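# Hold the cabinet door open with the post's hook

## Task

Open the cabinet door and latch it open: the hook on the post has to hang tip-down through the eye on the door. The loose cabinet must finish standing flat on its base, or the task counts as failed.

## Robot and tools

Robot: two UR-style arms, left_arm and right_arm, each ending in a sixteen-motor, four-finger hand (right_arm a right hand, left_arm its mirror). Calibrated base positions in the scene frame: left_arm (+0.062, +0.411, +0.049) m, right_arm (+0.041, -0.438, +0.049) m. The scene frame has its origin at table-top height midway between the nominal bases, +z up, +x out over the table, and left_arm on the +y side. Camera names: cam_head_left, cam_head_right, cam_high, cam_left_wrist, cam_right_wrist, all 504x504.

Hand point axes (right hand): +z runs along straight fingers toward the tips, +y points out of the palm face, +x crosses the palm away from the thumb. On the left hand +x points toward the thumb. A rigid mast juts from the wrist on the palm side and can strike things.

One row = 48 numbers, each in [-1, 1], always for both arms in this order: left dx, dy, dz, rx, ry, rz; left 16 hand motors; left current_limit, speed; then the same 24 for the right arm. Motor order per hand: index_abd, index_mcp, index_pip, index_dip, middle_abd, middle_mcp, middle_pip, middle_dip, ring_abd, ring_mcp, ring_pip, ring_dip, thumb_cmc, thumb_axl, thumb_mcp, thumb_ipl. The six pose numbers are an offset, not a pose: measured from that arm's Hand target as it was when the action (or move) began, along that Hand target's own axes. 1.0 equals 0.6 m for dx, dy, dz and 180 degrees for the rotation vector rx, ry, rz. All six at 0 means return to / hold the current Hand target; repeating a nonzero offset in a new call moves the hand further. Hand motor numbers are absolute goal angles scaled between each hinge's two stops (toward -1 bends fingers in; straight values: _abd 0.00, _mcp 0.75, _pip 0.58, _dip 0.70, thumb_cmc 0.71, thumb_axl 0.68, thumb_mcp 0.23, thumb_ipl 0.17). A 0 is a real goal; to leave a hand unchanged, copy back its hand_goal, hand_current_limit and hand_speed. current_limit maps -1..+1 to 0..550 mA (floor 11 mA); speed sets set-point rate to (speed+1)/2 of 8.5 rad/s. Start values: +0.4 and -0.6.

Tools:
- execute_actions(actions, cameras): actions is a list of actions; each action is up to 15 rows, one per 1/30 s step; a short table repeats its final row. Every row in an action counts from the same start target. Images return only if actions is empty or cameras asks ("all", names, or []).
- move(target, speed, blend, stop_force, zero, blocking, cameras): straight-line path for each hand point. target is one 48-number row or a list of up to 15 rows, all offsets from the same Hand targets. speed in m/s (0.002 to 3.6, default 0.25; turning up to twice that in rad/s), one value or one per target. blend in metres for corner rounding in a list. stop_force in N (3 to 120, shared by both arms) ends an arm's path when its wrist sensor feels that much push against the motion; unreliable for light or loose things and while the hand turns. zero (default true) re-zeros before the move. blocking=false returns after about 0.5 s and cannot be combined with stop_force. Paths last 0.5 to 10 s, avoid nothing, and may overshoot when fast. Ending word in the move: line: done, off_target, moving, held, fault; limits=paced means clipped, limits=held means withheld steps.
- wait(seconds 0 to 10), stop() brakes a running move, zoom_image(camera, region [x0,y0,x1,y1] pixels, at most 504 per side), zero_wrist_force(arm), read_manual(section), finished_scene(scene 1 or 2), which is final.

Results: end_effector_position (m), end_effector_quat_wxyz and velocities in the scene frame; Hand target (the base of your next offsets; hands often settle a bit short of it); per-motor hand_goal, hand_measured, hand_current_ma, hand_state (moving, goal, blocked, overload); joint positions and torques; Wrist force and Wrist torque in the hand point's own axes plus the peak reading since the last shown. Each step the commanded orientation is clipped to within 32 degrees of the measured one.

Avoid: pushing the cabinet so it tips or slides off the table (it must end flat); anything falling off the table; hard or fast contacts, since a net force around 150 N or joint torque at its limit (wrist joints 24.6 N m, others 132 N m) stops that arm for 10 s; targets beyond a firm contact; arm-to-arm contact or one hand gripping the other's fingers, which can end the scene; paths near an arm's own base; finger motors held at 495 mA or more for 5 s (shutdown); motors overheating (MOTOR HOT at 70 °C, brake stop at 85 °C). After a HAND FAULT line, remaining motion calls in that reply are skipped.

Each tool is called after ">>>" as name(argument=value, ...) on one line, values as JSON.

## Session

>>> execute_actions(actions=[])

Scene clock: 0.00 s.
left_arm: end_effector_position=(+0.8132, +0.6448, +0.3306) hand_goal=(+0.000, +0.754, +0.576, +0.696, +0.000, +0.754, +0.576, +0.696, +0.000, +0.754, +0.576, +0.696, +0.714, +0.678, +0.226, +0.168) hand_measured=(+0.000, +0.754, +0.576, +0.696, +0.000, +0.754, +0.576, +0.696, +0.000, +0.754, +0.576, +0.696, +0.714, +0.678, +0.226, +0.168) hand_current_ma=(+0, +0, +0, +0, +0, +0, +0, +0, +0, +0, +0, +0, +0, +0, +0, +0) hand_state=(goal, goal, goal, goal, goal, goal, goal, goal, goal, goal, goal, goal, goal, goal, goal, goal) hand_current_limit=0.40 hand_speed=-0.60 end_effector_quat_wxyz=(+0.177, -0.372, +0.885, +0.218) | right_arm: end_effector_position=(+0.5091, -0.5160, +0.1980) hand_goal=(+0.000, +0.754, +0.576, +0.696, +0.000, +0.754, +0.576, +0.696, +0.000, +0.754, +0.576, +0.696, +0.714, +0.678, +0.226, +0.168) hand_measured=(+0.000, +0.754, +0.576, +0.696, +0.000, +0.754, +0.576, +0.696, +0.000, +0.754, +0.576, +0.696, +0.714, +0.678, +0.226, +0.168) hand_current_ma=(+0, +0, +0, +0, +0, +0, +0, +0, +0, +0, +0, +0, +0, +0, +0, +0) hand_state=(goal, goal, goal, goal, goal, goal, goal, goal, goal, goal, goal, goal, goal, goal, goal, goal) hand_current_limit=0.40 hand_speed=-0.60 end_effector_quat_wxyz=(+0.090, +0.935, -0.341, +0.037)
Joint positions: left_arm=[3.414 -2.357 -0.862 -1.174 2.051 -2.027] | right_arm=[-0.231 -1.343 1.93 -2.208 -1.76 2.046]
Joint velocities: within noise
Joint torques (N m): no reading
Wrist force (N): no reading
Wrist torque (N m): no reading
Wrist force, peak (N): no reading
Hand target: left_arm +0.8132, +0.6448, +0.3306; +0.177, -0.372, +0.885, +0.218 | right_arm +0.5091, -0.5160, +0.1980; +0.090, +0.935, -0.341, +0.037
camera_calibration:
cam_left_wrist: T_world_to_cam=[[0.979525, 0.0396195, 0.197388, -0.918894], [-0.019934, -0.956541, 0.290917, 0.484454], [0.200335, -0.288895, -0.936165, 0.45786], [0, 0, 0, 1]] pos_world=[0.818011, 0.632079, 0.469075]
cam_right_wrist: T_world_to_cam=[[-0.999587, 0.00680217, 0.0279209, 0.533054], [0.0221554, 0.801199, 0.597987, 0.23538], [-0.0183026, 0.598359, -0.801019, 0.600752], [0, 0, 0, 1]] pos_world=[0.538614, -0.551677, 0.325576]

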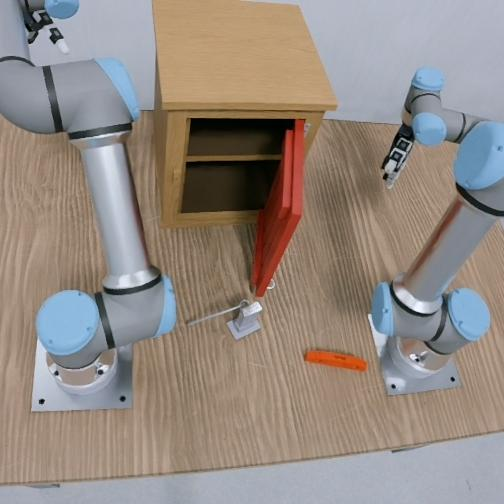

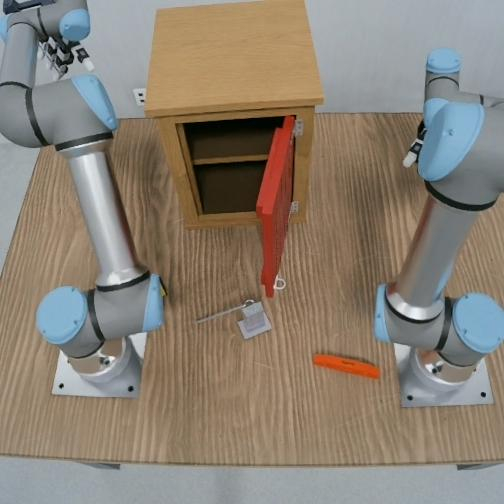

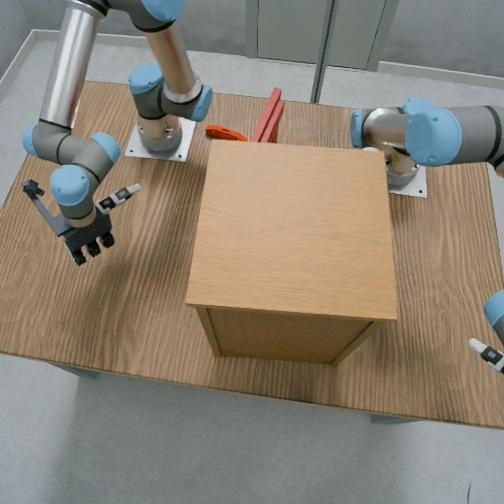

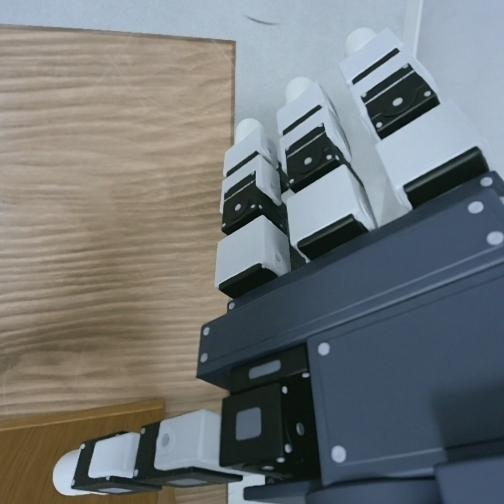

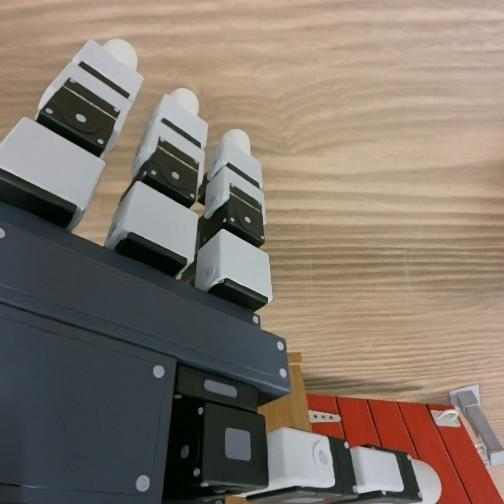

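>>> zoom_image(camera="cam_head_left", region=[180, 240, 300, 360])

>>> zoom_image(camera="cam_head_right", region=[190, 240, 310, 360])

>>> zoom_image(camera="cam_right_wrist", region=[384, 364, 504, 484])

>>> zoom_image(camera="cam_head_left", region=[150, 90, 350, 290])

>>> zoom_image(camera="cam_head_right", region=[150, 90, 350, 290])

Scaled by 4.200.

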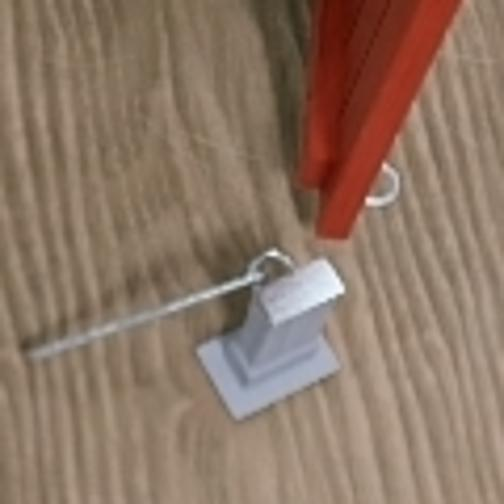

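Scaled by 4.200.

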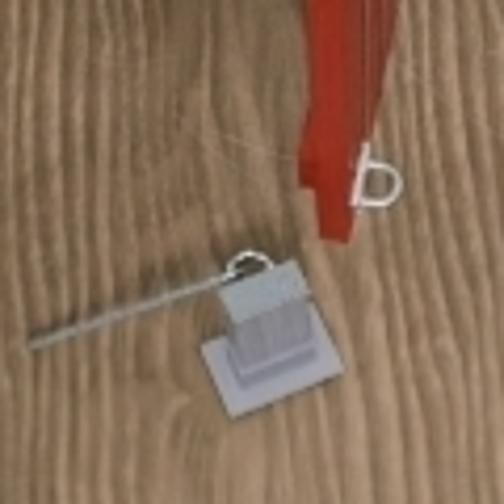

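Scaled by 4.200.

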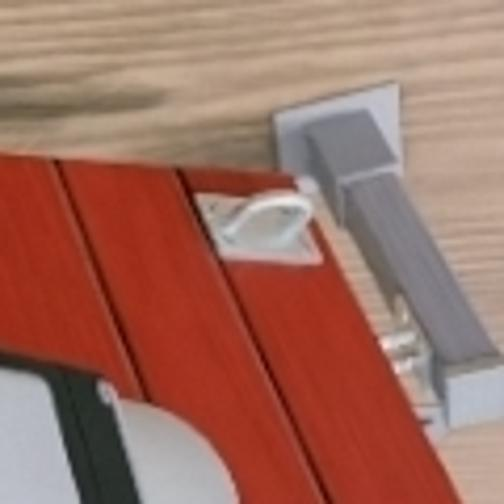

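Scaled by 2.520.

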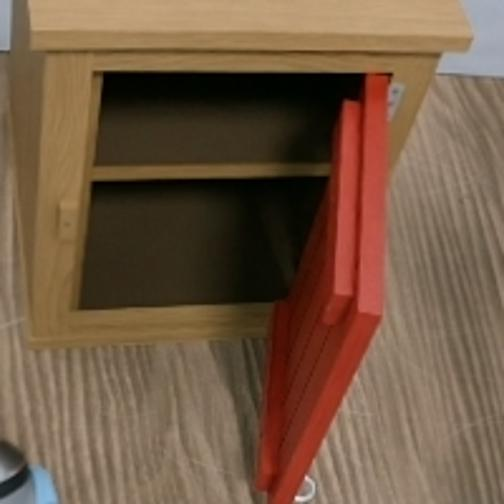

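Scaled by 2.520.

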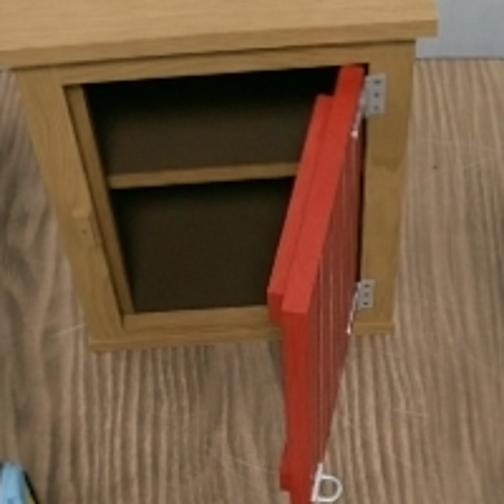

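>>> move(target=[[0,0,0,0,0,0, 0,0.754,0.576,0.696,0,0.754,0.576,0.696,0,0.754,0.576,0.696,0.714,0.678,0.226,0.168,0.4,-0.6, 0.0588,0.0644,-0.4415,0,0,0, 0,0.754,0.576,0.696,0,0.754,0.576,0.696,0,0.754,0.576,0.696,-0.5,0.678,0.226,0.168,0.4,-0.6],[0,0,0,0,0,0, 0,0.754,0.576,0.696,0,0.754,0.576,0.696,0,0.754,0.576,0.696,0.714,0.678,0.226,0.168,0.4,-0.6, -0.7773,-0.0363,-0.5368,0.0246,-0.0591,0.2766, 0,0.754,0.576,0.696,0,0.754,0.576,0.696,0,0.754,0.576,0.696,-0.5,0.678,0.226,0.168,0.4,-0.6]], speed=0.3, blend=0.05, cameras=["all"])

Scene clock: 252.40 s.
left_arm: end_effector_position=(+0.8132, +0.6448, +0.3306) hand_goal=(+0.000, +0.754, +0.576, +0.696, +0.000, +0.754, +0.576, +0.696, +0.000, +0.754, +0.576, +0.696, +0.714, +0.678, +0.226, +0.168) hand_measured=(+0.000, +0.754, +0.576, +0.696, +0.000, +0.754, +0.576, +0.696, +0.000, +0.754, +0.576, +0.696, +0.714, +0.678, +0.224, +0.168) hand_current_ma=(+0, +0, +0, +0, +0, +0, +0, +0, +0, +0, +0, +0, +0, +0, +0, +0) hand_state=(goal, goal, goal, goal, goal, goal, goal, goal, goal, goal, goal, goal, goal, goal, goal, goal) hand_current_limit=0.40 hand_speed=-0.60 end_effector_quat_wxyz=(+0.177, -0.372, +0.885, +0.218) | right_arm: end_effector_position=(+0.1642, -0.1428, +0.4498) hand_goal=(+0.000, +0.754, +0.576, +0.696, +0.000, +0.754, +0.576, +0.696, +0.000, +0.754, +0.576, +0.696, -0.500, +0.678, +0.226, +0.168) hand_measured=(+0.000, +0.754, +0.576, +0.696, +0.000, +0.754, +0.576, +0.696, +0.000, +0.754, +0.576, +0.696, -0.498, +0.678, +0.224, +0.168) hand_current_ma=(+0, +0, +0, +0, +0, +0, +0, +0, +0, +0, +0, +0, +0, +0, +0, +0) hand_state=(goal, goal, goal, goal, goal, goal, goal, goal, goal, goal, goal, goal, goal, goal, goal, goal) hand_current_limit=0.40 hand_speed=-0.60 end_effector_quat_wxyz=(+0.000, +0.707, -0.707, +0.000)
Joint positions: left_arm=[3.414 -2.357 -0.862 -1.174 2.051 -2.027] | right_arm=[0.508 -1.977 1.779 -1.372 -1.571 3.662]
Joint torques (N m): left_arm=[-1.25 60.81 23.68 2.9 0.93 0.25] | right_arm=[12.61 5.02 -40.47 -4.19 -1.91 3.02]
Wrist force (N): left_arm=[0.0 -0.1 0.3] | right_arm=[0.1 0.2 0.0]
Wrist torque (N m): left_arm=[-0.04 0.01 0.00] | right_arm=[0.11 -0.11 -0.03]
Wrist force, peak (N): left_arm=[0.1 0.1 0.6] | right_arm=[-0.1 0.1 1.8]
Hand target: left_arm +0.8132, +0.6448, +0.3306; +0.177, -0.372, +0.885, +0.218 | right_arm +0.1642, -0.1427, +0.4498; +0.000, +0.707, -0.707, +0.000
Off the commanded pose: left_arm 0.000 m, 0 deg | right_arm 0.000 m, 0 deg.
move: done
camera_calibration:
cam_left_wrist: T_world_to_cam=[[0.979525, 0.0396195, 0.197388, -0.918894], [-0.019934, -0.956541, 0.290917, 0.484454], [0.200335, -0.288895, -0.936165, 0.45786], [0, 0, 0, 1]] pos_world=[0.818011, 0.632079, 0.469075]
cam_right_wrist: T_world_to_cam=[[-0.642606, 0.765359, 0.0358179, 0.224801], [0.530574, 0.410779, 0.741453, -0.410384], [0.552764, 0.495466, -0.670048, 0.405481], [0, 0, 0, 1]] pos_world=[0.138062, -0.204378, 0.567921]

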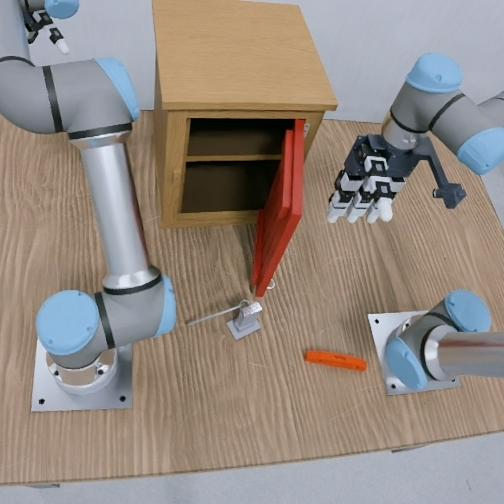

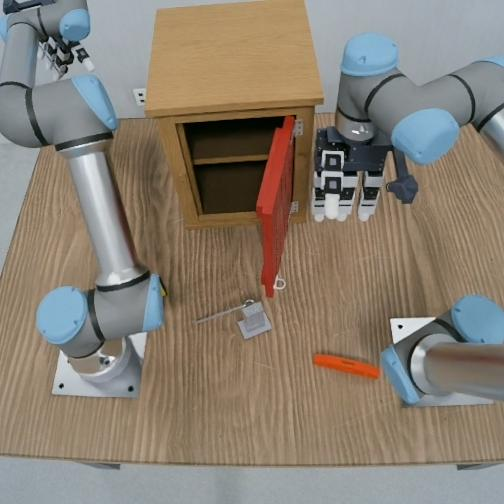

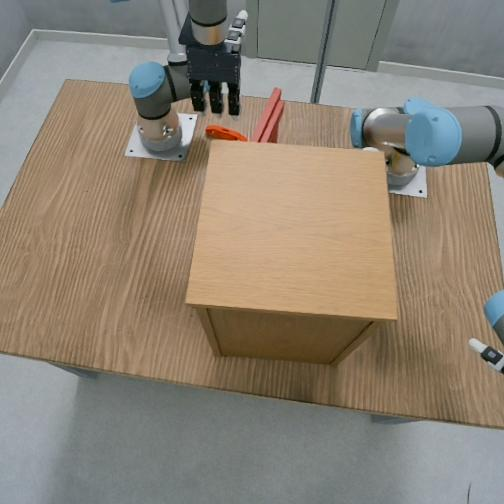

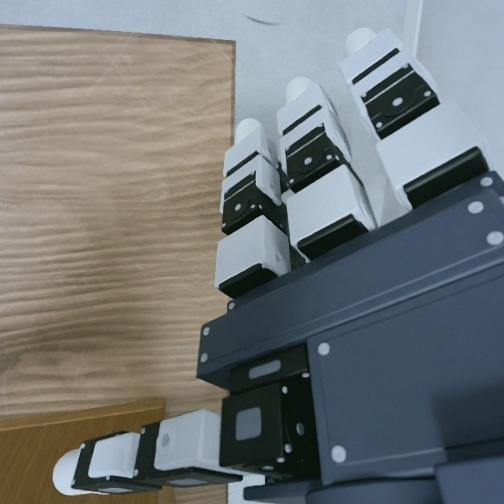

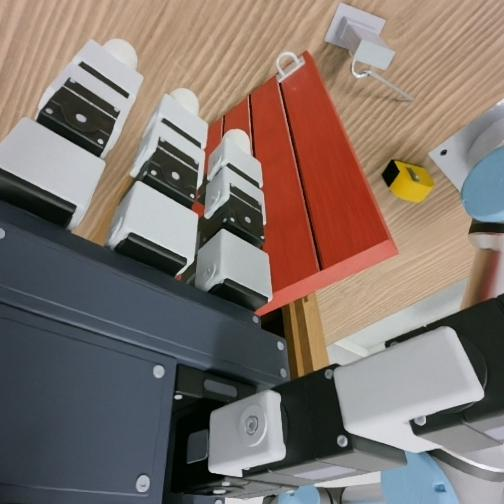

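>>> zoom_image(camera="cam_head_left", region=[310, 130, 430, 250])

>>> zoom_image(camera="cam_head_right", region=[290, 130, 410, 250])

Scaled by 4.200.

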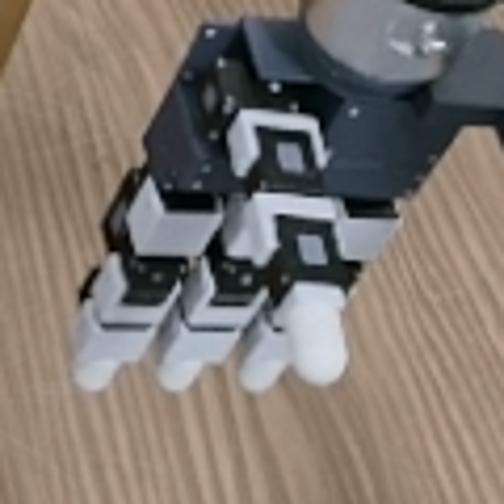

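Scaled by 4.200.

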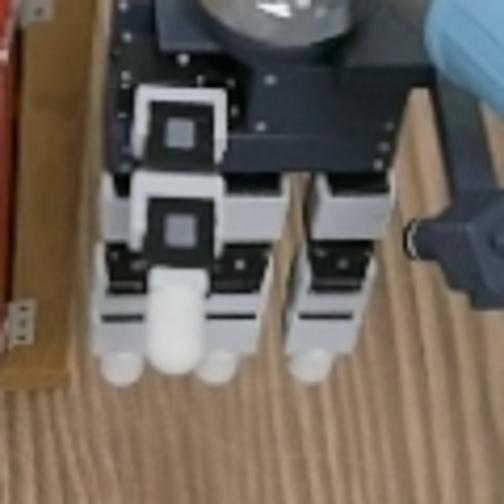

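>>> move(target=[[0,0,0,0,0,0, 0,0.754,0.576,0.696,0,0.754,0.576,0.696,0,0.754,0.576,0.696,0.714,0.678,0.226,0.168,0.4,-0.6, -0.0663,0.0045,0.05,0,0,0, 0,0.754,0.576,0.696,0,0.754,0.576,0.696,0,0.754,0.576,0.696,-0.5,0.678,0.226,0.168,0.4,-0.6],[0,0,0,0,0,0, 0,0.754,0.576,0.696,0,0.754,0.576,0.696,0,0.754,0.576,0.696,0.714,0.678,0.226,0.168,0.4,-0.6, -0.1128,0.0045,0.05,0,0,0, 0,0.754,0.576,0.696,0,0.754,0.576,0.696,0,0.754,0.576,0.696,-0.5,0.678,0.226,0.168,0.4,-0.6],[0,0,0,0,0,0, 0,0.754,0.576,0.696,0,0.754,0.576,0.696,0,0.754,0.576,0.696,0.714,0.678,0.226,0.168,0.4,-0.6, -0.2087,-0.0222,0.05,0,0,0, 0,0.754,0.576,0.696,0,0.754,0.576,0.696,0,0.754,0.576,0.696,-0.5,0.678,0.226,0.168,0.4,-0.6],[0,0,0,0,0,0, 0,0.754,0.576,0.696,0,0.754,0.576,0.696,0,0.754,0.576,0.696,0.714,0.678,0.226,0.168,0.4,-0.6, -0.2917,-0.0772,0.05,0,0,0, 0,0.754,0.576,0.696,0,0.754,0.576,0.696,0,0.754,0.576,0.696,-0.5,0.678,0.226,0.168,0.4,-0.6]], speed=[0.15,0.05,0.05,0.05], blend=0.008, stop_force=20, cameras=["cam_head_left","cam_head_right","cam_right_wrist"])

Scene clock: 299.50 s.
left_arm: end_effector_position=(+0.8132, +0.6448, +0.3306) hand_goal=(+0.000, +0.754, +0.576, +0.696, +0.000, +0.754, +0.576, +0.696, +0.000, +0.754, +0.576, +0.696, +0.714, +0.678, +0.226, +0.168) hand_measured=(+0.000, +0.754, +0.576, +0.696, +0.000, +0.754, +0.576, +0.696, +0.000, +0.754, +0.576, +0.696, +0.714, +0.678, +0.224, +0.168) hand_current_ma=(+0, +0, +0, +0, +0, +0, +0, +0, +0, +0, +0, +0, +0, +0, +0, +0) hand_state=(goal, goal, goal, goal, goal, goal, goal, goal, goal, goal, goal, goal, goal, goal, goal, goal) hand_current_limit=0.40 hand_speed=-0.60 end_effector_quat_wxyz=(+0.177, -0.372, +0.885, +0.218) | right_arm: end_effector_position=(+0.2106, +0.0322, +0.4197) hand_goal=(+0.000, +0.754, +0.576, +0.696, +0.000, +0.754, +0.576, +0.696, +0.000, +0.754, +0.576, +0.696, -0.500, +0.678, +0.226, +0.168) hand_measured=(+0.000, +0.752, +0.576, +0.696, +0.000, +0.754, +0.576, +0.696, +0.000, +0.754, +0.576, +0.696, -0.498, +0.678, +0.224, +0.168) hand_current_ma=(+0, +0, +0, +0, +0, +0, +0, +0, +0, +0, +0, +0, +0, +0, +0, +0) hand_state=(goal, goal, goal, goal, goal, goal, goal, goal, goal, goal, goal, goal, goal, goal, goal, goal) hand_current_limit=0.40 hand_speed=-0.60 end_effector_quat_wxyz=(+0.000, +0.707, -0.707, +0.000)
Joint positions: left_arm=[3.414 -2.357 -0.862 -1.174 2.051 -2.027] | right_arm=[0.781 -1.557 1.525 -1.538 -1.571 3.934]
Joint torques (N m): left_arm=[-0.28 60.32 24.49 3.03 1.12 0.5] | right_arm=[13.52 -13.57 -40.01 -0.3 -1.9 2.79]
Wrist force (N): left_arm=[0.2 0.0 0.2] | right_arm=[-0.1 -0.2 -0.1]
Wrist torque (N m): left_arm=[-0.02 -0.02 0.02] | right_arm=[0.04 -0.06 -0.08]
Wrist force, peak (N): left_arm=[0.1 -0.2 0.6] | right_arm=[1.8 0.1 -0.4]
Hand target: left_arm +0.8132, +0.6448, +0.3306; +0.177, -0.372, +0.885, +0.218 | right_arm +0.2106, +0.0322, +0.4197; +0.000, +0.707, -0.707, +0.000
Off the commanded pose: left_arm 0.000 m, 0 deg | right_arm 0.000 m, 0 deg.
move: done
camera_calibration:
cam_right_wrist: T_world_to_cam=[[-0.642602, 0.765362, 0.035817, 0.121822], [0.530617, 0.410813, 0.741403, -0.484605], [0.552728, 0.495433, -0.670103, 0.272938], [0, 0, 0, 1]] pos_world=[0.184562, -0.0293783, 0.537821]
Images, in order (width x height): cam_head_left 504x504, cam_head_right 504x504, cam_right_wrist 504x504.

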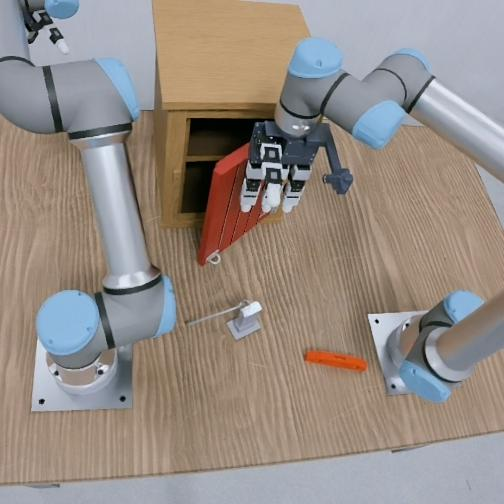

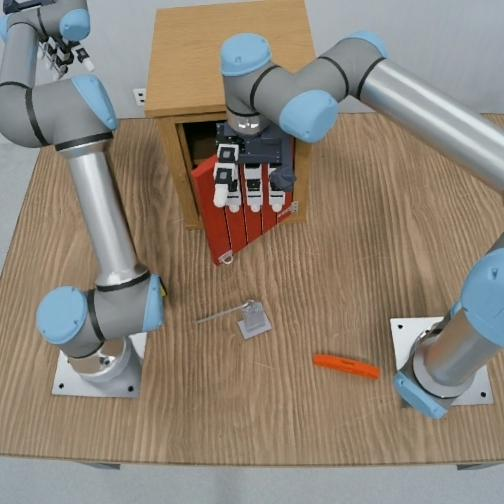

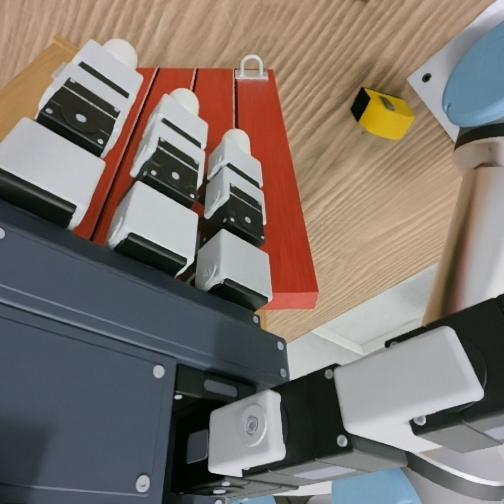

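>>> execute_actions(actions=[])

Scene clock: 340.47 s.
left_arm: end_effector_position=(+0.8132, +0.6448, +0.3306) hand_goal=(+0.000, +0.754, +0.576, +0.696, +0.000, +0.754, +0.576, +0.696, +0.000, +0.754, +0.576, +0.696, +0.714, +0.678, +0.226, +0.168) hand_measured=(+0.000, +0.754, +0.576, +0.696, +0.000, +0.754, +0.576, +0.696, +0.000, +0.754, +0.576, +0.696, +0.714, +0.678, +0.224, +0.168) hand_current_ma=(+0, +0, +0, +0, +0, +0, +0, +0, +0, +0, +0, +0, +0, +0, +0, +0) hand_state=(goal, goal, goal, goal, goal, goal, goal, goal, goal, goal, goal, goal, goal, goal, goal, goal) hand_current_limit=0.40 hand_speed=-0.60 end_effector_quat_wxyz=(+0.177, -0.372, +0.885, +0.218) | right_arm: end_effector_position=(+0.2106, +0.0322, +0.4197) hand_goal=(+0.000, +0.754, +0.576, +0.696, +0.000, +0.754, +0.576, +0.696, +0.000, +0.754, +0.576, +0.696, -0.500, +0.678, +0.226, +0.168) hand_measured=(+0.000, +0.752, +0.576, +0.696, +0.000, +0.754, +0.576, +0.696, +0.000, +0.754, +0.576, +0.696, -0.498, +0.678, +0.224, +0.168) hand_current_ma=(+0, +0, +0, +0, +0, +0, +0, +0, +0, +0, +0, +0, +0, +0, +0, +0) hand_state=(goal, goal, goal, goal, goal, goal, goal, goal, goal, goal, goal, goal, goal, goal, goal, goal) hand_current_limit=0.40 hand_speed=-0.60 end_effector_quat_wxyz=(+0.000, +0.707, -0.707, +0.000)
Joint positions: left_arm=[3.414 -2.357 -0.862 -1.174 2.051 -2.027] | right_arm=[0.781 -1.557 1.525 -1.538 -1.571 3.934]
Joint velocities: within noise
Joint torques (N m): left_arm=[-1.4 61.64 24.3 3.11 1.37 0.31] | right_arm=[13.51 -13.79 -40.24 -0.37 -1.81 2.78]
Wrist force (N): left_arm=[0.1 0.1 0.1] | right_arm=[0.0 0.1 0.1]
Wrist torque (N m): left_arm=[0.00 0.00 0.01] | right_arm=[0.06 -0.07 -0.07]
Wrist force, peak (N): left_arm=[0.0 -0.3 0.5] | right_arm=[0.2 -0.4 -0.1]
Hand target: left_arm +0.8132, +0.6448, +0.3306; +0.177, -0.372, +0.885, +0.218 | right_arm +0.2106, +0.0322, +0.4197; +0.000, +0.707, -0.707, +0.000
Off the commanded pose: left_arm 0.000 m, 0 deg | right_arm 0.000 m, 0 deg.
camera_calibration:
cam_left_wrist: T_world_to_cam=[[0.979525, 0.0396195, 0.197388, -0.918894], [-0.019934, -0.956541, 0.290917, 0.484454], [0.200335, -0.288895, -0.936165, 0.45786], [0, 0, 0, 1]] pos_world=[0.818011, 0.632079, 0.469075]
cam_right_wrist: T_world_to_cam=[[-0.642602, 0.765362, 0.035817, 0.121822], [0.530617, 0.410813, 0.741403, -0.484605], [0.552728, 0.495433, -0.670103, 0.272938], [0, 0, 0, 1]] pos_world=[0.184562, -0.0293783, 0.537821]

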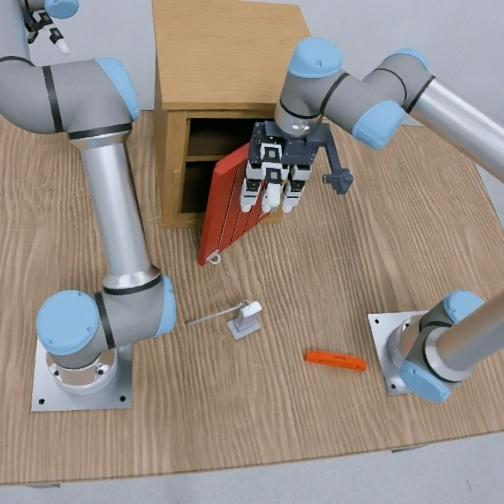

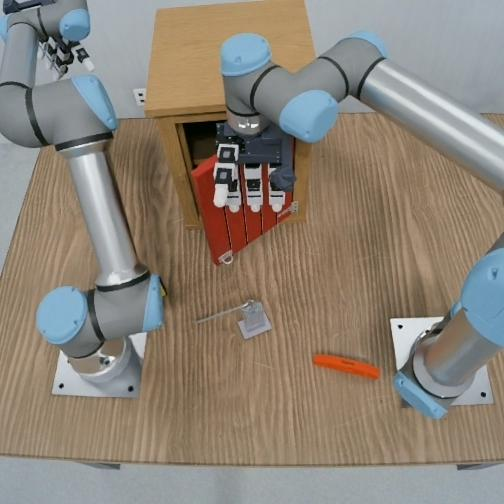

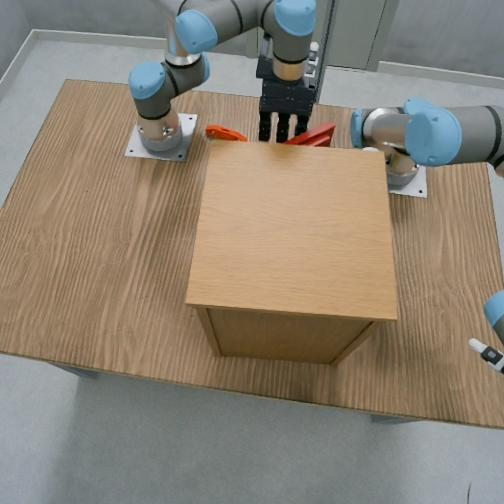

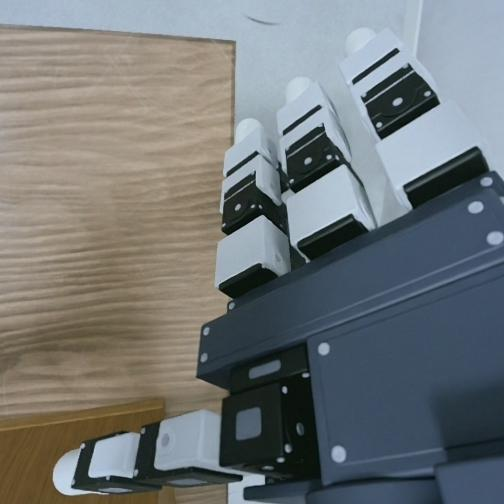

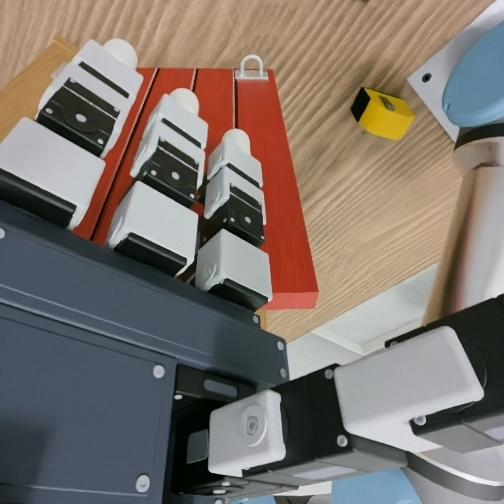

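>>> move(target=[[0,0,0,0,0,0,0,0.754,0.576,0.696,0,0.754,0.576,0.696,0,0.754,0.576,0.696,0.714,0.678,0.226,0.168,0.4,-0.6,-0.0438,-0.0497,0,0,0,0,0,0.754,0.576,0.696,0,0.754,0.576,0.696,0,0.754,0.576,0.696,-0.5,0.678,0.226,0.168,0.4,-0.6],[0,0,0,0,0,0,0,0.754,0.576,0.696,0,0.754,0.576,0.696,0,0.754,0.576,0.696,0.714,0.678,0.226,0.168,0.4,-0.6,-0.0713,-0.0973,0,0,0,0,0,0.754,0.576,0.696,0,0.754,0.576,0.696,0,0.754,0.576,0.696,-0.5,0.678,0.226,0.168,0.4,-0.6]], speed=0.07, blend=0.01, stop_force=20, cameras=["cam_head_left", "cam_head_right", "cam_right_wrist"])

Scene clock: 360.10 s.
left_arm: end_effector_position=(+0.8132, +0.6448, +0.3306) hand_goal=(+0.000, +0.754, +0.576, +0.696, +0.000, +0.754, +0.576, +0.696, +0.000, +0.754, +0.576, +0.696, +0.714, +0.678, +0.226, +0.168) hand_measured=(+0.000, +0.754, +0.576, +0.696, +0.000, +0.754, +0.576, +0.696, +0.000, +0.754, +0.576, +0.696, +0.714, +0.678, +0.224, +0.168) hand_current_ma=(+0, +0, +0, +0, +0, +0, +0, +0, +0, +0, +0, +0, +0, +0, +0, +0) hand_state=(goal, goal, goal, goal, goal, goal, goal, goal, goal, goal, goal, goal, goal, goal, goal, goal) hand_current_limit=0.40 hand_speed=-0.60 end_effector_quat_wxyz=(+0.177, -0.372, +0.885, +0.218) | right_arm: end_effector_position=(+0.2690, +0.0750, +0.4196) hand_goal=(+0.000, +0.754, +0.576, +0.696, +0.000, +0.754, +0.576, +0.696, +0.000, +0.754, +0.576, +0.696, -0.500, +0.678, +0.226, +0.168) hand_measured=(+0.000, +0.750, +0.576, +0.696, +0.000, +0.754, +0.576, +0.696, +0.000, +0.754, +0.576, +0.696, -0.498, +0.678, +0.224, +0.168) hand_current_ma=(+0, +0, +0, +0, +0, +0, +0, +0, +0, +0, +0, +0, +0, +0, +0, +0) hand_state=(goal, goal, goal, goal, goal, goal, goal, goal, goal, goal, goal, goal, goal, goal, goal, goal) hand_current_limit=0.40 hand_speed=-0.60 end_effector_quat_wxyz=(+0.000, +0.707, -0.707, +0.000)
Joint positions: left_arm=[3.414 -2.357 -0.862 -1.174 2.051 -2.027] | right_arm=[0.76 -1.393 1.345 -1.521 -1.571 3.914]
Joint torques (N m): left_arm=[-0.22 62.75 24.11 2.94 1.27 0.55] | right_arm=[-16.51 -21.9 -39.92 -0.44 -1.81 -2.94]
Wrist force (N): left_arm=[0.3 0.2 0.3] | right_arm=[0.1 0.0 -0.3]
Wrist torque (N m): left_arm=[0.00 -0.03 0.02] | right_arm=[0.10 -0.07 0.06]
Wrist force, peak (N): left_arm=[0.1 -0.3 0.6] | right_arm=[1.5 2.0 -0.4]
Hand target: left_arm +0.8132, +0.6448, +0.3306; +0.177, -0.372, +0.885, +0.218 | right_arm +0.2690, +0.0750, +0.4196; +0.000, +0.707, -0.707, +0.000
Off the commanded pose: left_arm 0.000 m, 0 deg | right_arm 0.000 m, 0 deg.
move: done
camera_calibration:
cam_right_wrist: T_world_to_cam=[[-0.642602, 0.765362, 0.035817, 0.126673], [0.530617, 0.410813, 0.741403, -0.53306], [0.552728, 0.495433, -0.670103, 0.219436], [0, 0, 0, 1]] pos_world=[0.242962, 0.0133217, 0.537721]
Images, in order (width x height): cam_head_left 504x504, cam_head_right 504x504, cam_right_wrist 504x504.

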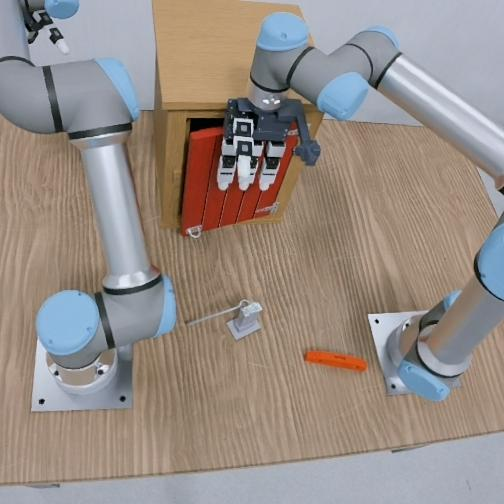

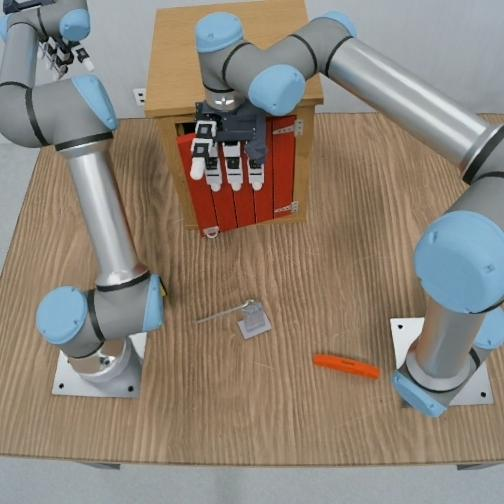

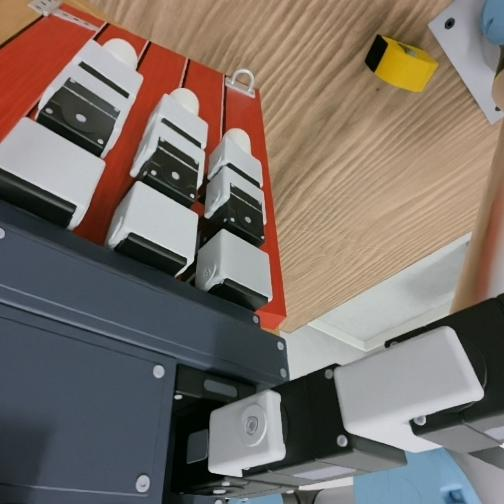

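>>> move(target=[[0,0,0,0,0,0,0,0.754,0.576,0.696,0,0.754,0.576,0.696,0,0.754,0.576,0.696,0.714,0.678,0.226,0.168,0.4,-0.6,0.0583,0.0983,0,0,0,0,0,0.754,0.576,0.696,0,0.754,0.576,0.696,0,0.754,0.576,0.696,-0.5,0.678,0.226,0.168,0.4,-0.6],[0,0,0,0,0,0,0,0.754,0.576,0.696,0,0.754,0.576,0.696,0,0.754,0.576,0.696,0.714,0.678,0.226,0.168,0.4,-0.6,-0.0667,0.1317,0.2,0.0751,0.1356,-0.0573,0,0.205,0.182,0.406,0,0.205,0.182,0.406,0,-0.973,0.869,-0.899,-0.5,0.678,0.226,0.168,0.4,-0.4],[0,0,0,0,0,0,0,0.754,0.576,0.696,0,0.754,0.576,0.696,0,0.754,0.576,0.696,0.714,0.678,0.226,0.168,0.4,-0.6,-0.0748,0.1325,0.4333,0.0751,0.1356,-0.0573,0,0.205,0.182,0.406,0,0.205,0.182,0.406,0,-0.973,0.869,-0.899,-0.5,0.678,0.226,0.168,0.4,-0.4]], speed=0.2, blend=[0.02,0,0], cameras=["cam_head_left", "cam_head_right", "cam_right_wrist"])

Scene clock: 409.60 s.
left_arm: end_effector_position=(+0.8132, +0.6448, +0.3306) hand_goal=(+0.000, +0.754, +0.576, +0.696, +0.000, +0.754, +0.576, +0.696, +0.000, +0.754, +0.576, +0.696, +0.714, +0.678, +0.226, +0.168) hand_measured=(+0.000, +0.754, +0.576, +0.696, +0.000, +0.754, +0.576, +0.696, +0.000, +0.754, +0.576, +0.696, +0.714, +0.678, +0.224, +0.168) hand_current_ma=(+0, +0, +0, +0, +0, +0, +0, +0, +0, +0, +0, +0, +0, +0, +0, +0) hand_state=(goal, goal, goal, goal, goal, goal, goal, goal, goal, goal, goal, goal, goal, goal, goal, goal) hand_current_limit=0.40 hand_speed=-0.60 end_effector_quat_wxyz=(+0.177, -0.372, +0.885, +0.218) | right_arm: end_effector_position=(+0.1894, +0.1197, +0.1597) hand_goal=(+0.000, +0.206, +0.182, +0.406, +0.000, +0.206, +0.182, +0.406, +0.000, -0.972, +0.870, -0.898, -0.500, +0.678, +0.226, +0.168) hand_measured=(+0.000, +0.216, +0.188, +0.410, +0.000, +0.216, +0.186, +0.410, +0.000, -0.952, +0.870, -0.896, -0.498, +0.678, +0.224, +0.168) hand_current_ma=(+0, +3, +1, +0, +0, +3, +1, +0, +0, +10, +0, +0, +0, +0, +0, +0) hand_state=(goal, goal, goal, goal, goal, goal, goal, goal, goal, blocked, goal, goal, goal, goal, goal, goal) hand_current_limit=0.40 hand_speed=-0.40 end_effector_quat_wxyz=(+0.067, +0.746, -0.621, +0.231)
Joint positions: left_arm=[3.414 -2.357 -0.862 -1.174 2.051 -2.027] | right_arm=[1.098 -1.068 1.519 -1.768 -1.99 4.122]
Joint torques (N m): left_arm=[-0.02 62.71 24.44 3.5 1.26 0.62] | right_arm=[14.02 -31.31 -9.05 -3.54 1.25 -2.66]
Wrist force (N): left_arm=[0.1 -0.1 0.2] | right_arm=[0.7 -0.2 -0.4]
Wrist torque (N m): left_arm=[-0.02 -0.01 0.01] | right_arm=[0.25 -0.03 0.13]
Wrist force, peak (N): left_arm=[0.1 -0.2 0.6] | right_arm=[1.2 0.2 -1.4]
Hand target: left_arm +0.8132, +0.6448, +0.3306; +0.177, -0.372, +0.885, +0.218 | right_arm +0.1894, +0.1197, +0.1596; +0.067, +0.746, -0.621, +0.231
Off the commanded pose: left_arm 0.000 m, 0 deg | right_arm 0.000 m, 0 deg.
move: done
camera_calibration:
cam_right_wrist: T_world_to_cam=[[-0.718712, 0.556852, -0.416375, 0.162161], [0.26238, 0.771768, 0.57925, -0.282959], [0.643902, 0.307066, -0.700786, 0.0773151], [0, 0, 0, 1]] pos_world=[0.141006, 0.104339, 0.285605]
Images, in order (width x height): cam_head_left 504x504, cam_head_right 504x504, cam_right_wrist 504x504.

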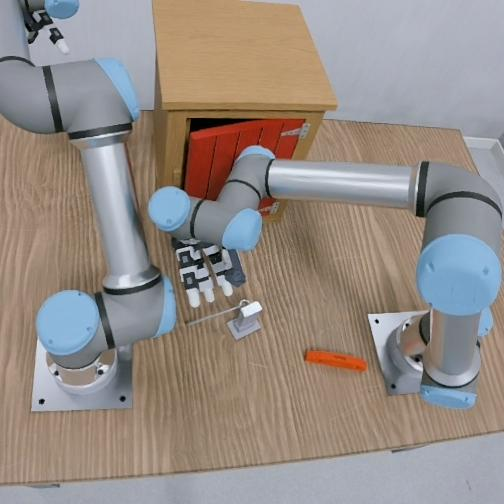

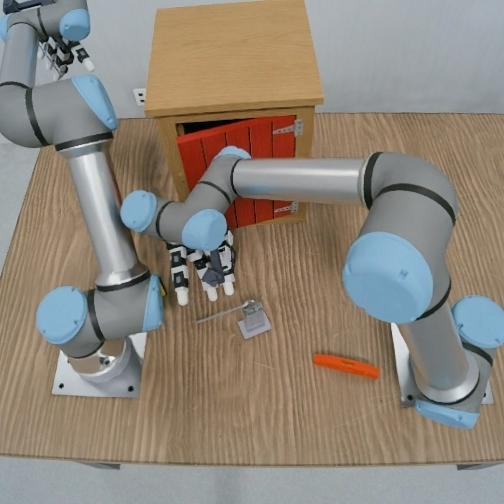

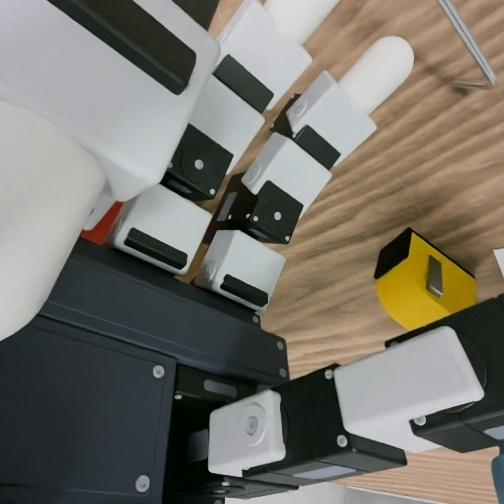

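>>> move(target=[0,0,0,0,0,0,0,0.754,0.576,0.696,0,0.754,0.576,0.696,0,0.754,0.576,0.696,0.714,0.678,0.226,0.168,0.4,-0.6,-0.0606,0.0266,0.1251,0,0,0,0,0.205,0.182,0.406,0,0.205,0.182,0.406,0,-0.973,0.869,-0.899,-0.5,0.678,0.226,0.168,0.4,-0.4], speed=0.08, stop_force=8, cameras=["cam_head_left", "cam_head_right", "cam_right_wrist"])

Scene clock: 427.93 s.
left_arm: end_effector_position=(+0.8132, +0.6448, +0.3306) hand_goal=(+0.000, +0.754, +0.576, +0.696, +0.000, +0.754, +0.576, +0.696, +0.000, +0.754, +0.576, +0.696, +0.714, +0.678, +0.226, +0.168) hand_measured=(+0.000, +0.754, +0.576, +0.696, +0.000, +0.754, +0.576, +0.696, +0.000, +0.754, +0.576, +0.696, +0.714, +0.678, +0.224, +0.168) hand_current_ma=(+0, +0, +0, +0, +0, +0, +0, +0, +0, +0, +0, +0, +0, +0, +0, +0) hand_state=(goal, goal, goal, goal, goal, goal, goal, goal, goal, goal, goal, goal, goal, goal, goal, goal) hand_current_limit=0.40 hand_speed=-0.60 end_effector_quat_wxyz=(+0.177, -0.372, +0.885, +0.218) | right_arm: end_effector_position=(+0.1894, +0.1197, +0.0747) hand_goal=(+0.000, +0.206, +0.182, +0.406, +0.000, +0.206, +0.182, +0.406, +0.000, -0.972, +0.870, -0.898, -0.500, +0.678, +0.226, +0.168) hand_measured=(+0.000, +0.216, +0.188, +0.410, +0.000, +0.216, +0.186, +0.410, +0.000, -0.952, +0.870, -0.896, -0.498, +0.678, +0.224, +0.168) hand_current_ma=(+0, +3, +1, +0, +0, +3, +1, +0, +0, +10, +0, +0, +0, +0, +0, +0) hand_state=(goal, goal, goal, goal, goal, goal, goal, goal, goal, blocked, goal, goal, goal, goal, goal, goal) hand_current_limit=0.40 hand_speed=-0.40 end_effector_quat_wxyz=(+0.067, +0.746, -0.621, +0.231)
Joint positions: left_arm=[3.414 -2.357 -0.862 -1.174 2.051 -2.027] | right_arm=[1.098 -0.965 1.6 -1.952 -1.99 4.122]
Joint torques (N m): left_arm=[0.72 63.09 23.8 3.53 1.04 0.83] | right_arm=[14.09 -34.13 -7.95 -3.65 -0.04 -2.75]
Wrist force (N): left_arm=[0.0 -0.1 0.1] | right_arm=[0.5 0.0 -0.2]
Wrist torque (N m): left_arm=[-0.03 0.00 0.01] | right_arm=[0.27 -0.01 0.11]
Wrist force, peak (N): left_arm=[0.3 -0.1 0.5] | right_arm=[0.8 -0.2 -1.1]
Hand target: left_arm +0.8132, +0.6448, +0.3306; +0.177, -0.372, +0.885, +0.218 | right_arm +0.1894, +0.1197, +0.0747; +0.067, +0.746, -0.621, +0.231
Off the commanded pose: left_arm 0.000 m, 0 deg | right_arm 0.000 m, 0 deg.
move: done
camera_calibration:
cam_right_wrist: T_world_to_cam=[[-0.718712, 0.556852, -0.416375, 0.126769], [0.26238, 0.771768, 0.57925, -0.233723], [0.643902, 0.307066, -0.700786, 0.0177483], [0, 0, 0, 1]] pos_world=[0.141006, 0.104339, 0.200605]
Images, in order (width x height): cam_head_left 504x504, cam_head_right 504x504, cam_right_wrist 504x504.

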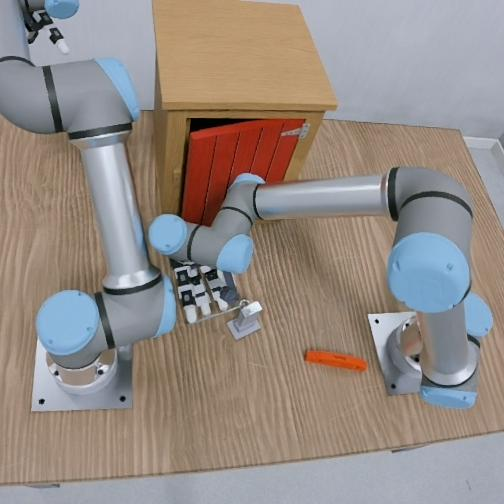

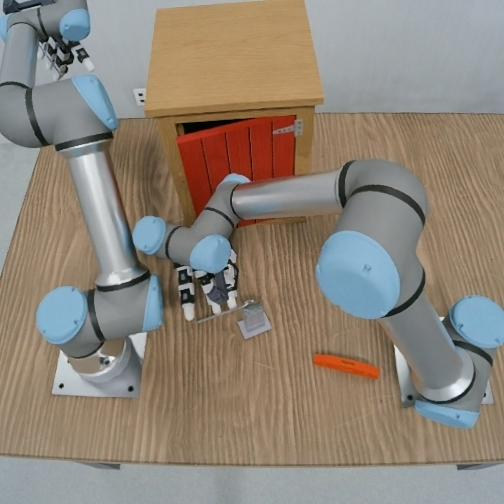

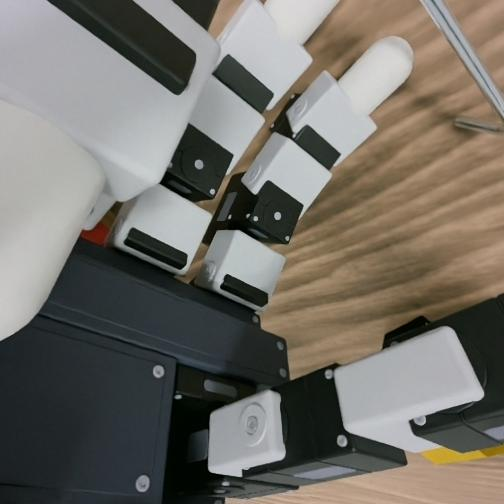

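>>> zoom_image(camera="cam_head_left", region=[160, 250, 290, 350])

>>> zoom_image(camera="cam_head_right", region=[160, 250, 290, 350])

>>> zoom_image(camera="cam_right_wrist", region=[250, 0, 504, 254])

Scaled by 3.877.

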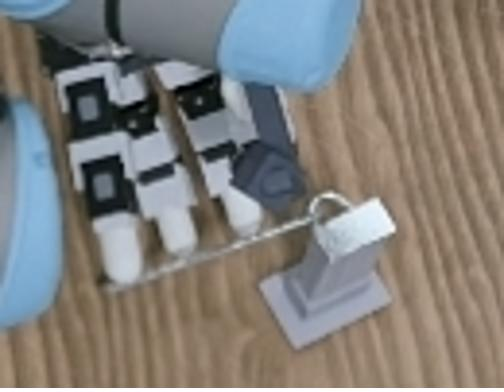

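Scaled by 3.877.

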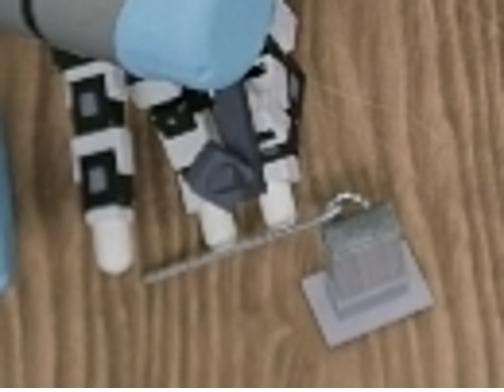

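Scaled by 1.984.

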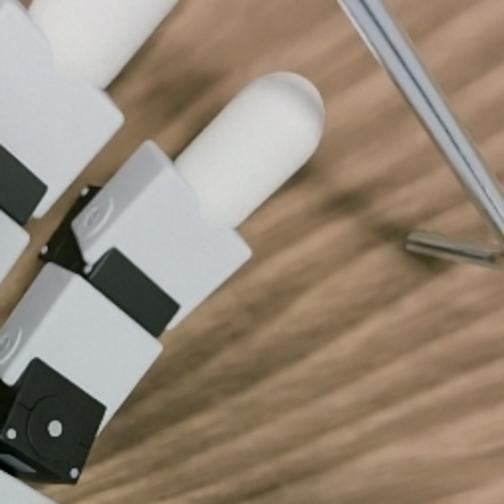

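>>> move(target=[0,0,0,0,0,0,0,0.754,0.576,0.696,0,0.754,0.576,0.696,0,0.754,0.576,0.696,0.714,0.678,0.226,0.168,0.4,-0.6,0,0.0732,-0.0156,0,0,0,0,0.205,0.182,0.406,0,0.205,0.182,0.406,0,-0.973,0.869,-0.899,-0.5,0.678,0.226,0.168,0.4,-0.4], speed=0.04, stop_force=4, cameras=["cam_head_left", "cam_head_right", "cam_right_wrist"])

>>> zoom_image(camera="cam_right_wrist", region=[250, 0, 504, 254])

Scene clock: 465.17 s.
left_arm: end_effector_position=(+0.8132, +0.6448, +0.3306) hand_goal=(+0.000, +0.754, +0.576, +0.696, +0.000, +0.754, +0.576, +0.696, +0.000, +0.754, +0.576, +0.696, +0.714, +0.678, +0.226, +0.168) hand_measured=(+0.000, +0.754, +0.576, +0.696, +0.000, +0.754, +0.576, +0.696, +0.000, +0.754, +0.576, +0.696, +0.714, +0.678, +0.224, +0.168) hand_current_ma=(+0, +0, +0, +0, +0, +0, +0, +0, +0, +0, +0, +0, +0, +0, +0, +0) hand_state=(goal, goal, goal, goal, goal, goal, goal, goal, goal, goal, goal, goal, goal, goal, goal, goal) hand_current_limit=0.40 hand_speed=-0.60 end_effector_quat_wxyz=(+0.177, -0.372, +0.885, +0.218) | right_arm: end_effector_position=(+0.1449, +0.1136, +0.0748) hand_goal=(+0.000, +0.206, +0.182, +0.406, +0.000, +0.206, +0.182, +0.406, +0.000, -0.972, +0.870, -0.898, -0.500, +0.678, +0.226, +0.168) hand_measured=(+0.000, +0.216, +0.188, +0.410, +0.000, +0.216, +0.186, +0.410, +0.000, -0.952, +0.870, -0.896, -0.498, +0.678, +0.224, +0.168) hand_current_ma=(+0, +3, +1, +0, +0, +3, +1, +0, +0, +10, +0, +0, +0, +0, +0, +0) hand_state=(goal, goal, goal, goal, goal, goal, goal, goal, goal, blocked, goal, goal, goal, goal, goal, goal) hand_current_limit=0.40 hand_speed=-0.40 end_effector_quat_wxyz=(+0.067, +0.746, -0.621, +0.231)
Joint positions: left_arm=[3.414 -2.357 -0.862 -1.174 2.051 -2.027] | right_arm=[1.156 -0.998 1.65 -1.945 -1.975 4.183]
Joint torques (N m): left_arm=[-0.2 63.45 23.45 3.35 1.43 1.11] | right_arm=[14.21 -51.32 -6.99 0.21 1.17 2.72]
Wrist force (N): left_arm=[0.0 -0.1 0.2] | right_arm=[0.6 -0.2 -0.2]
Wrist torque (N m): left_arm=[-0.04 0.02 0.00] | right_arm=[0.23 0.00 0.10]
Wrist force, peak (N): left_arm=[0.2 0.2 0.6] | right_arm=[0.9 0.1 -0.4]
Hand target: left_arm +0.8132, +0.6448, +0.3306; +0.177, -0.372, +0.885, +0.218 | right_arm +0.1449, +0.1136, +0.0748; +0.067, +0.746, -0.621, +0.231
Off the commanded pose: left_arm 0.000 m, 0 deg | right_arm 0.000 m, 0 deg.
move: done
camera_calibration:
cam_right_wrist: T_world_to_cam=[[-0.718759, 0.55683, -0.416324, 0.098221], [0.262397, 0.771776, 0.579232, -0.217396], [0.643843, 0.307086, -0.700831, 0.0483579], [0, 0, 0, 1]] pos_world=[0.0965063, 0.0982387, 0.200705]
Images, in order (width x height): cam_head_left 504x504, cam_head_right 504x504, cam_right_wrist 504x504.

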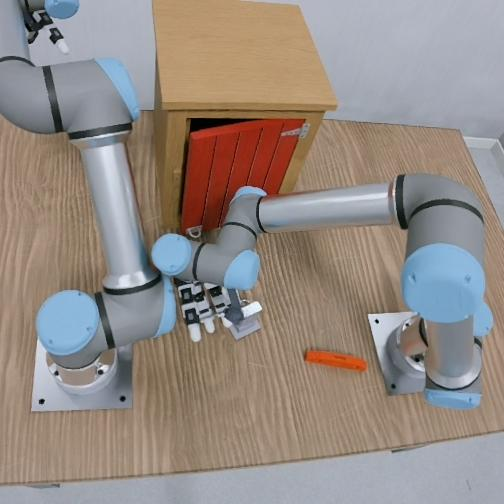

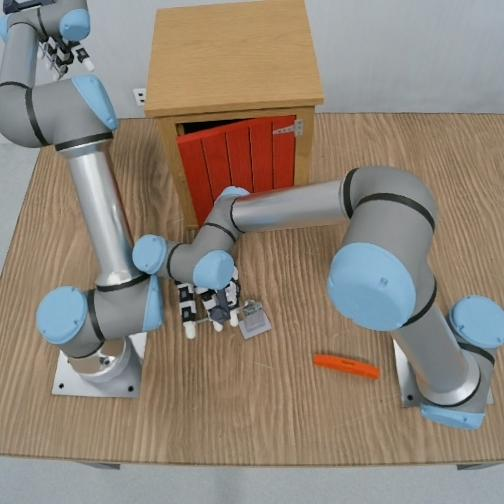

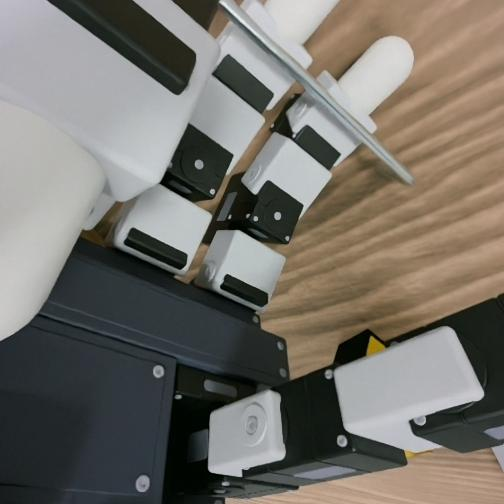

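Scaled by 1.984.

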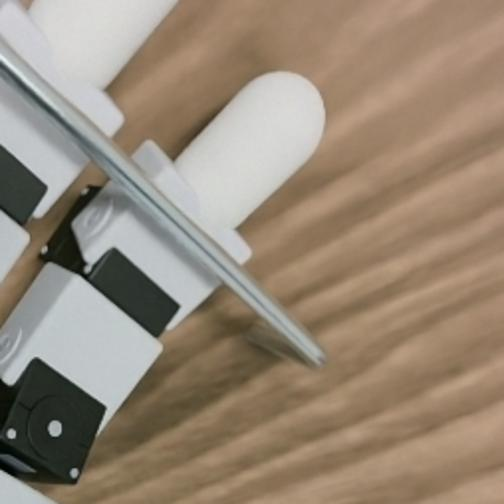

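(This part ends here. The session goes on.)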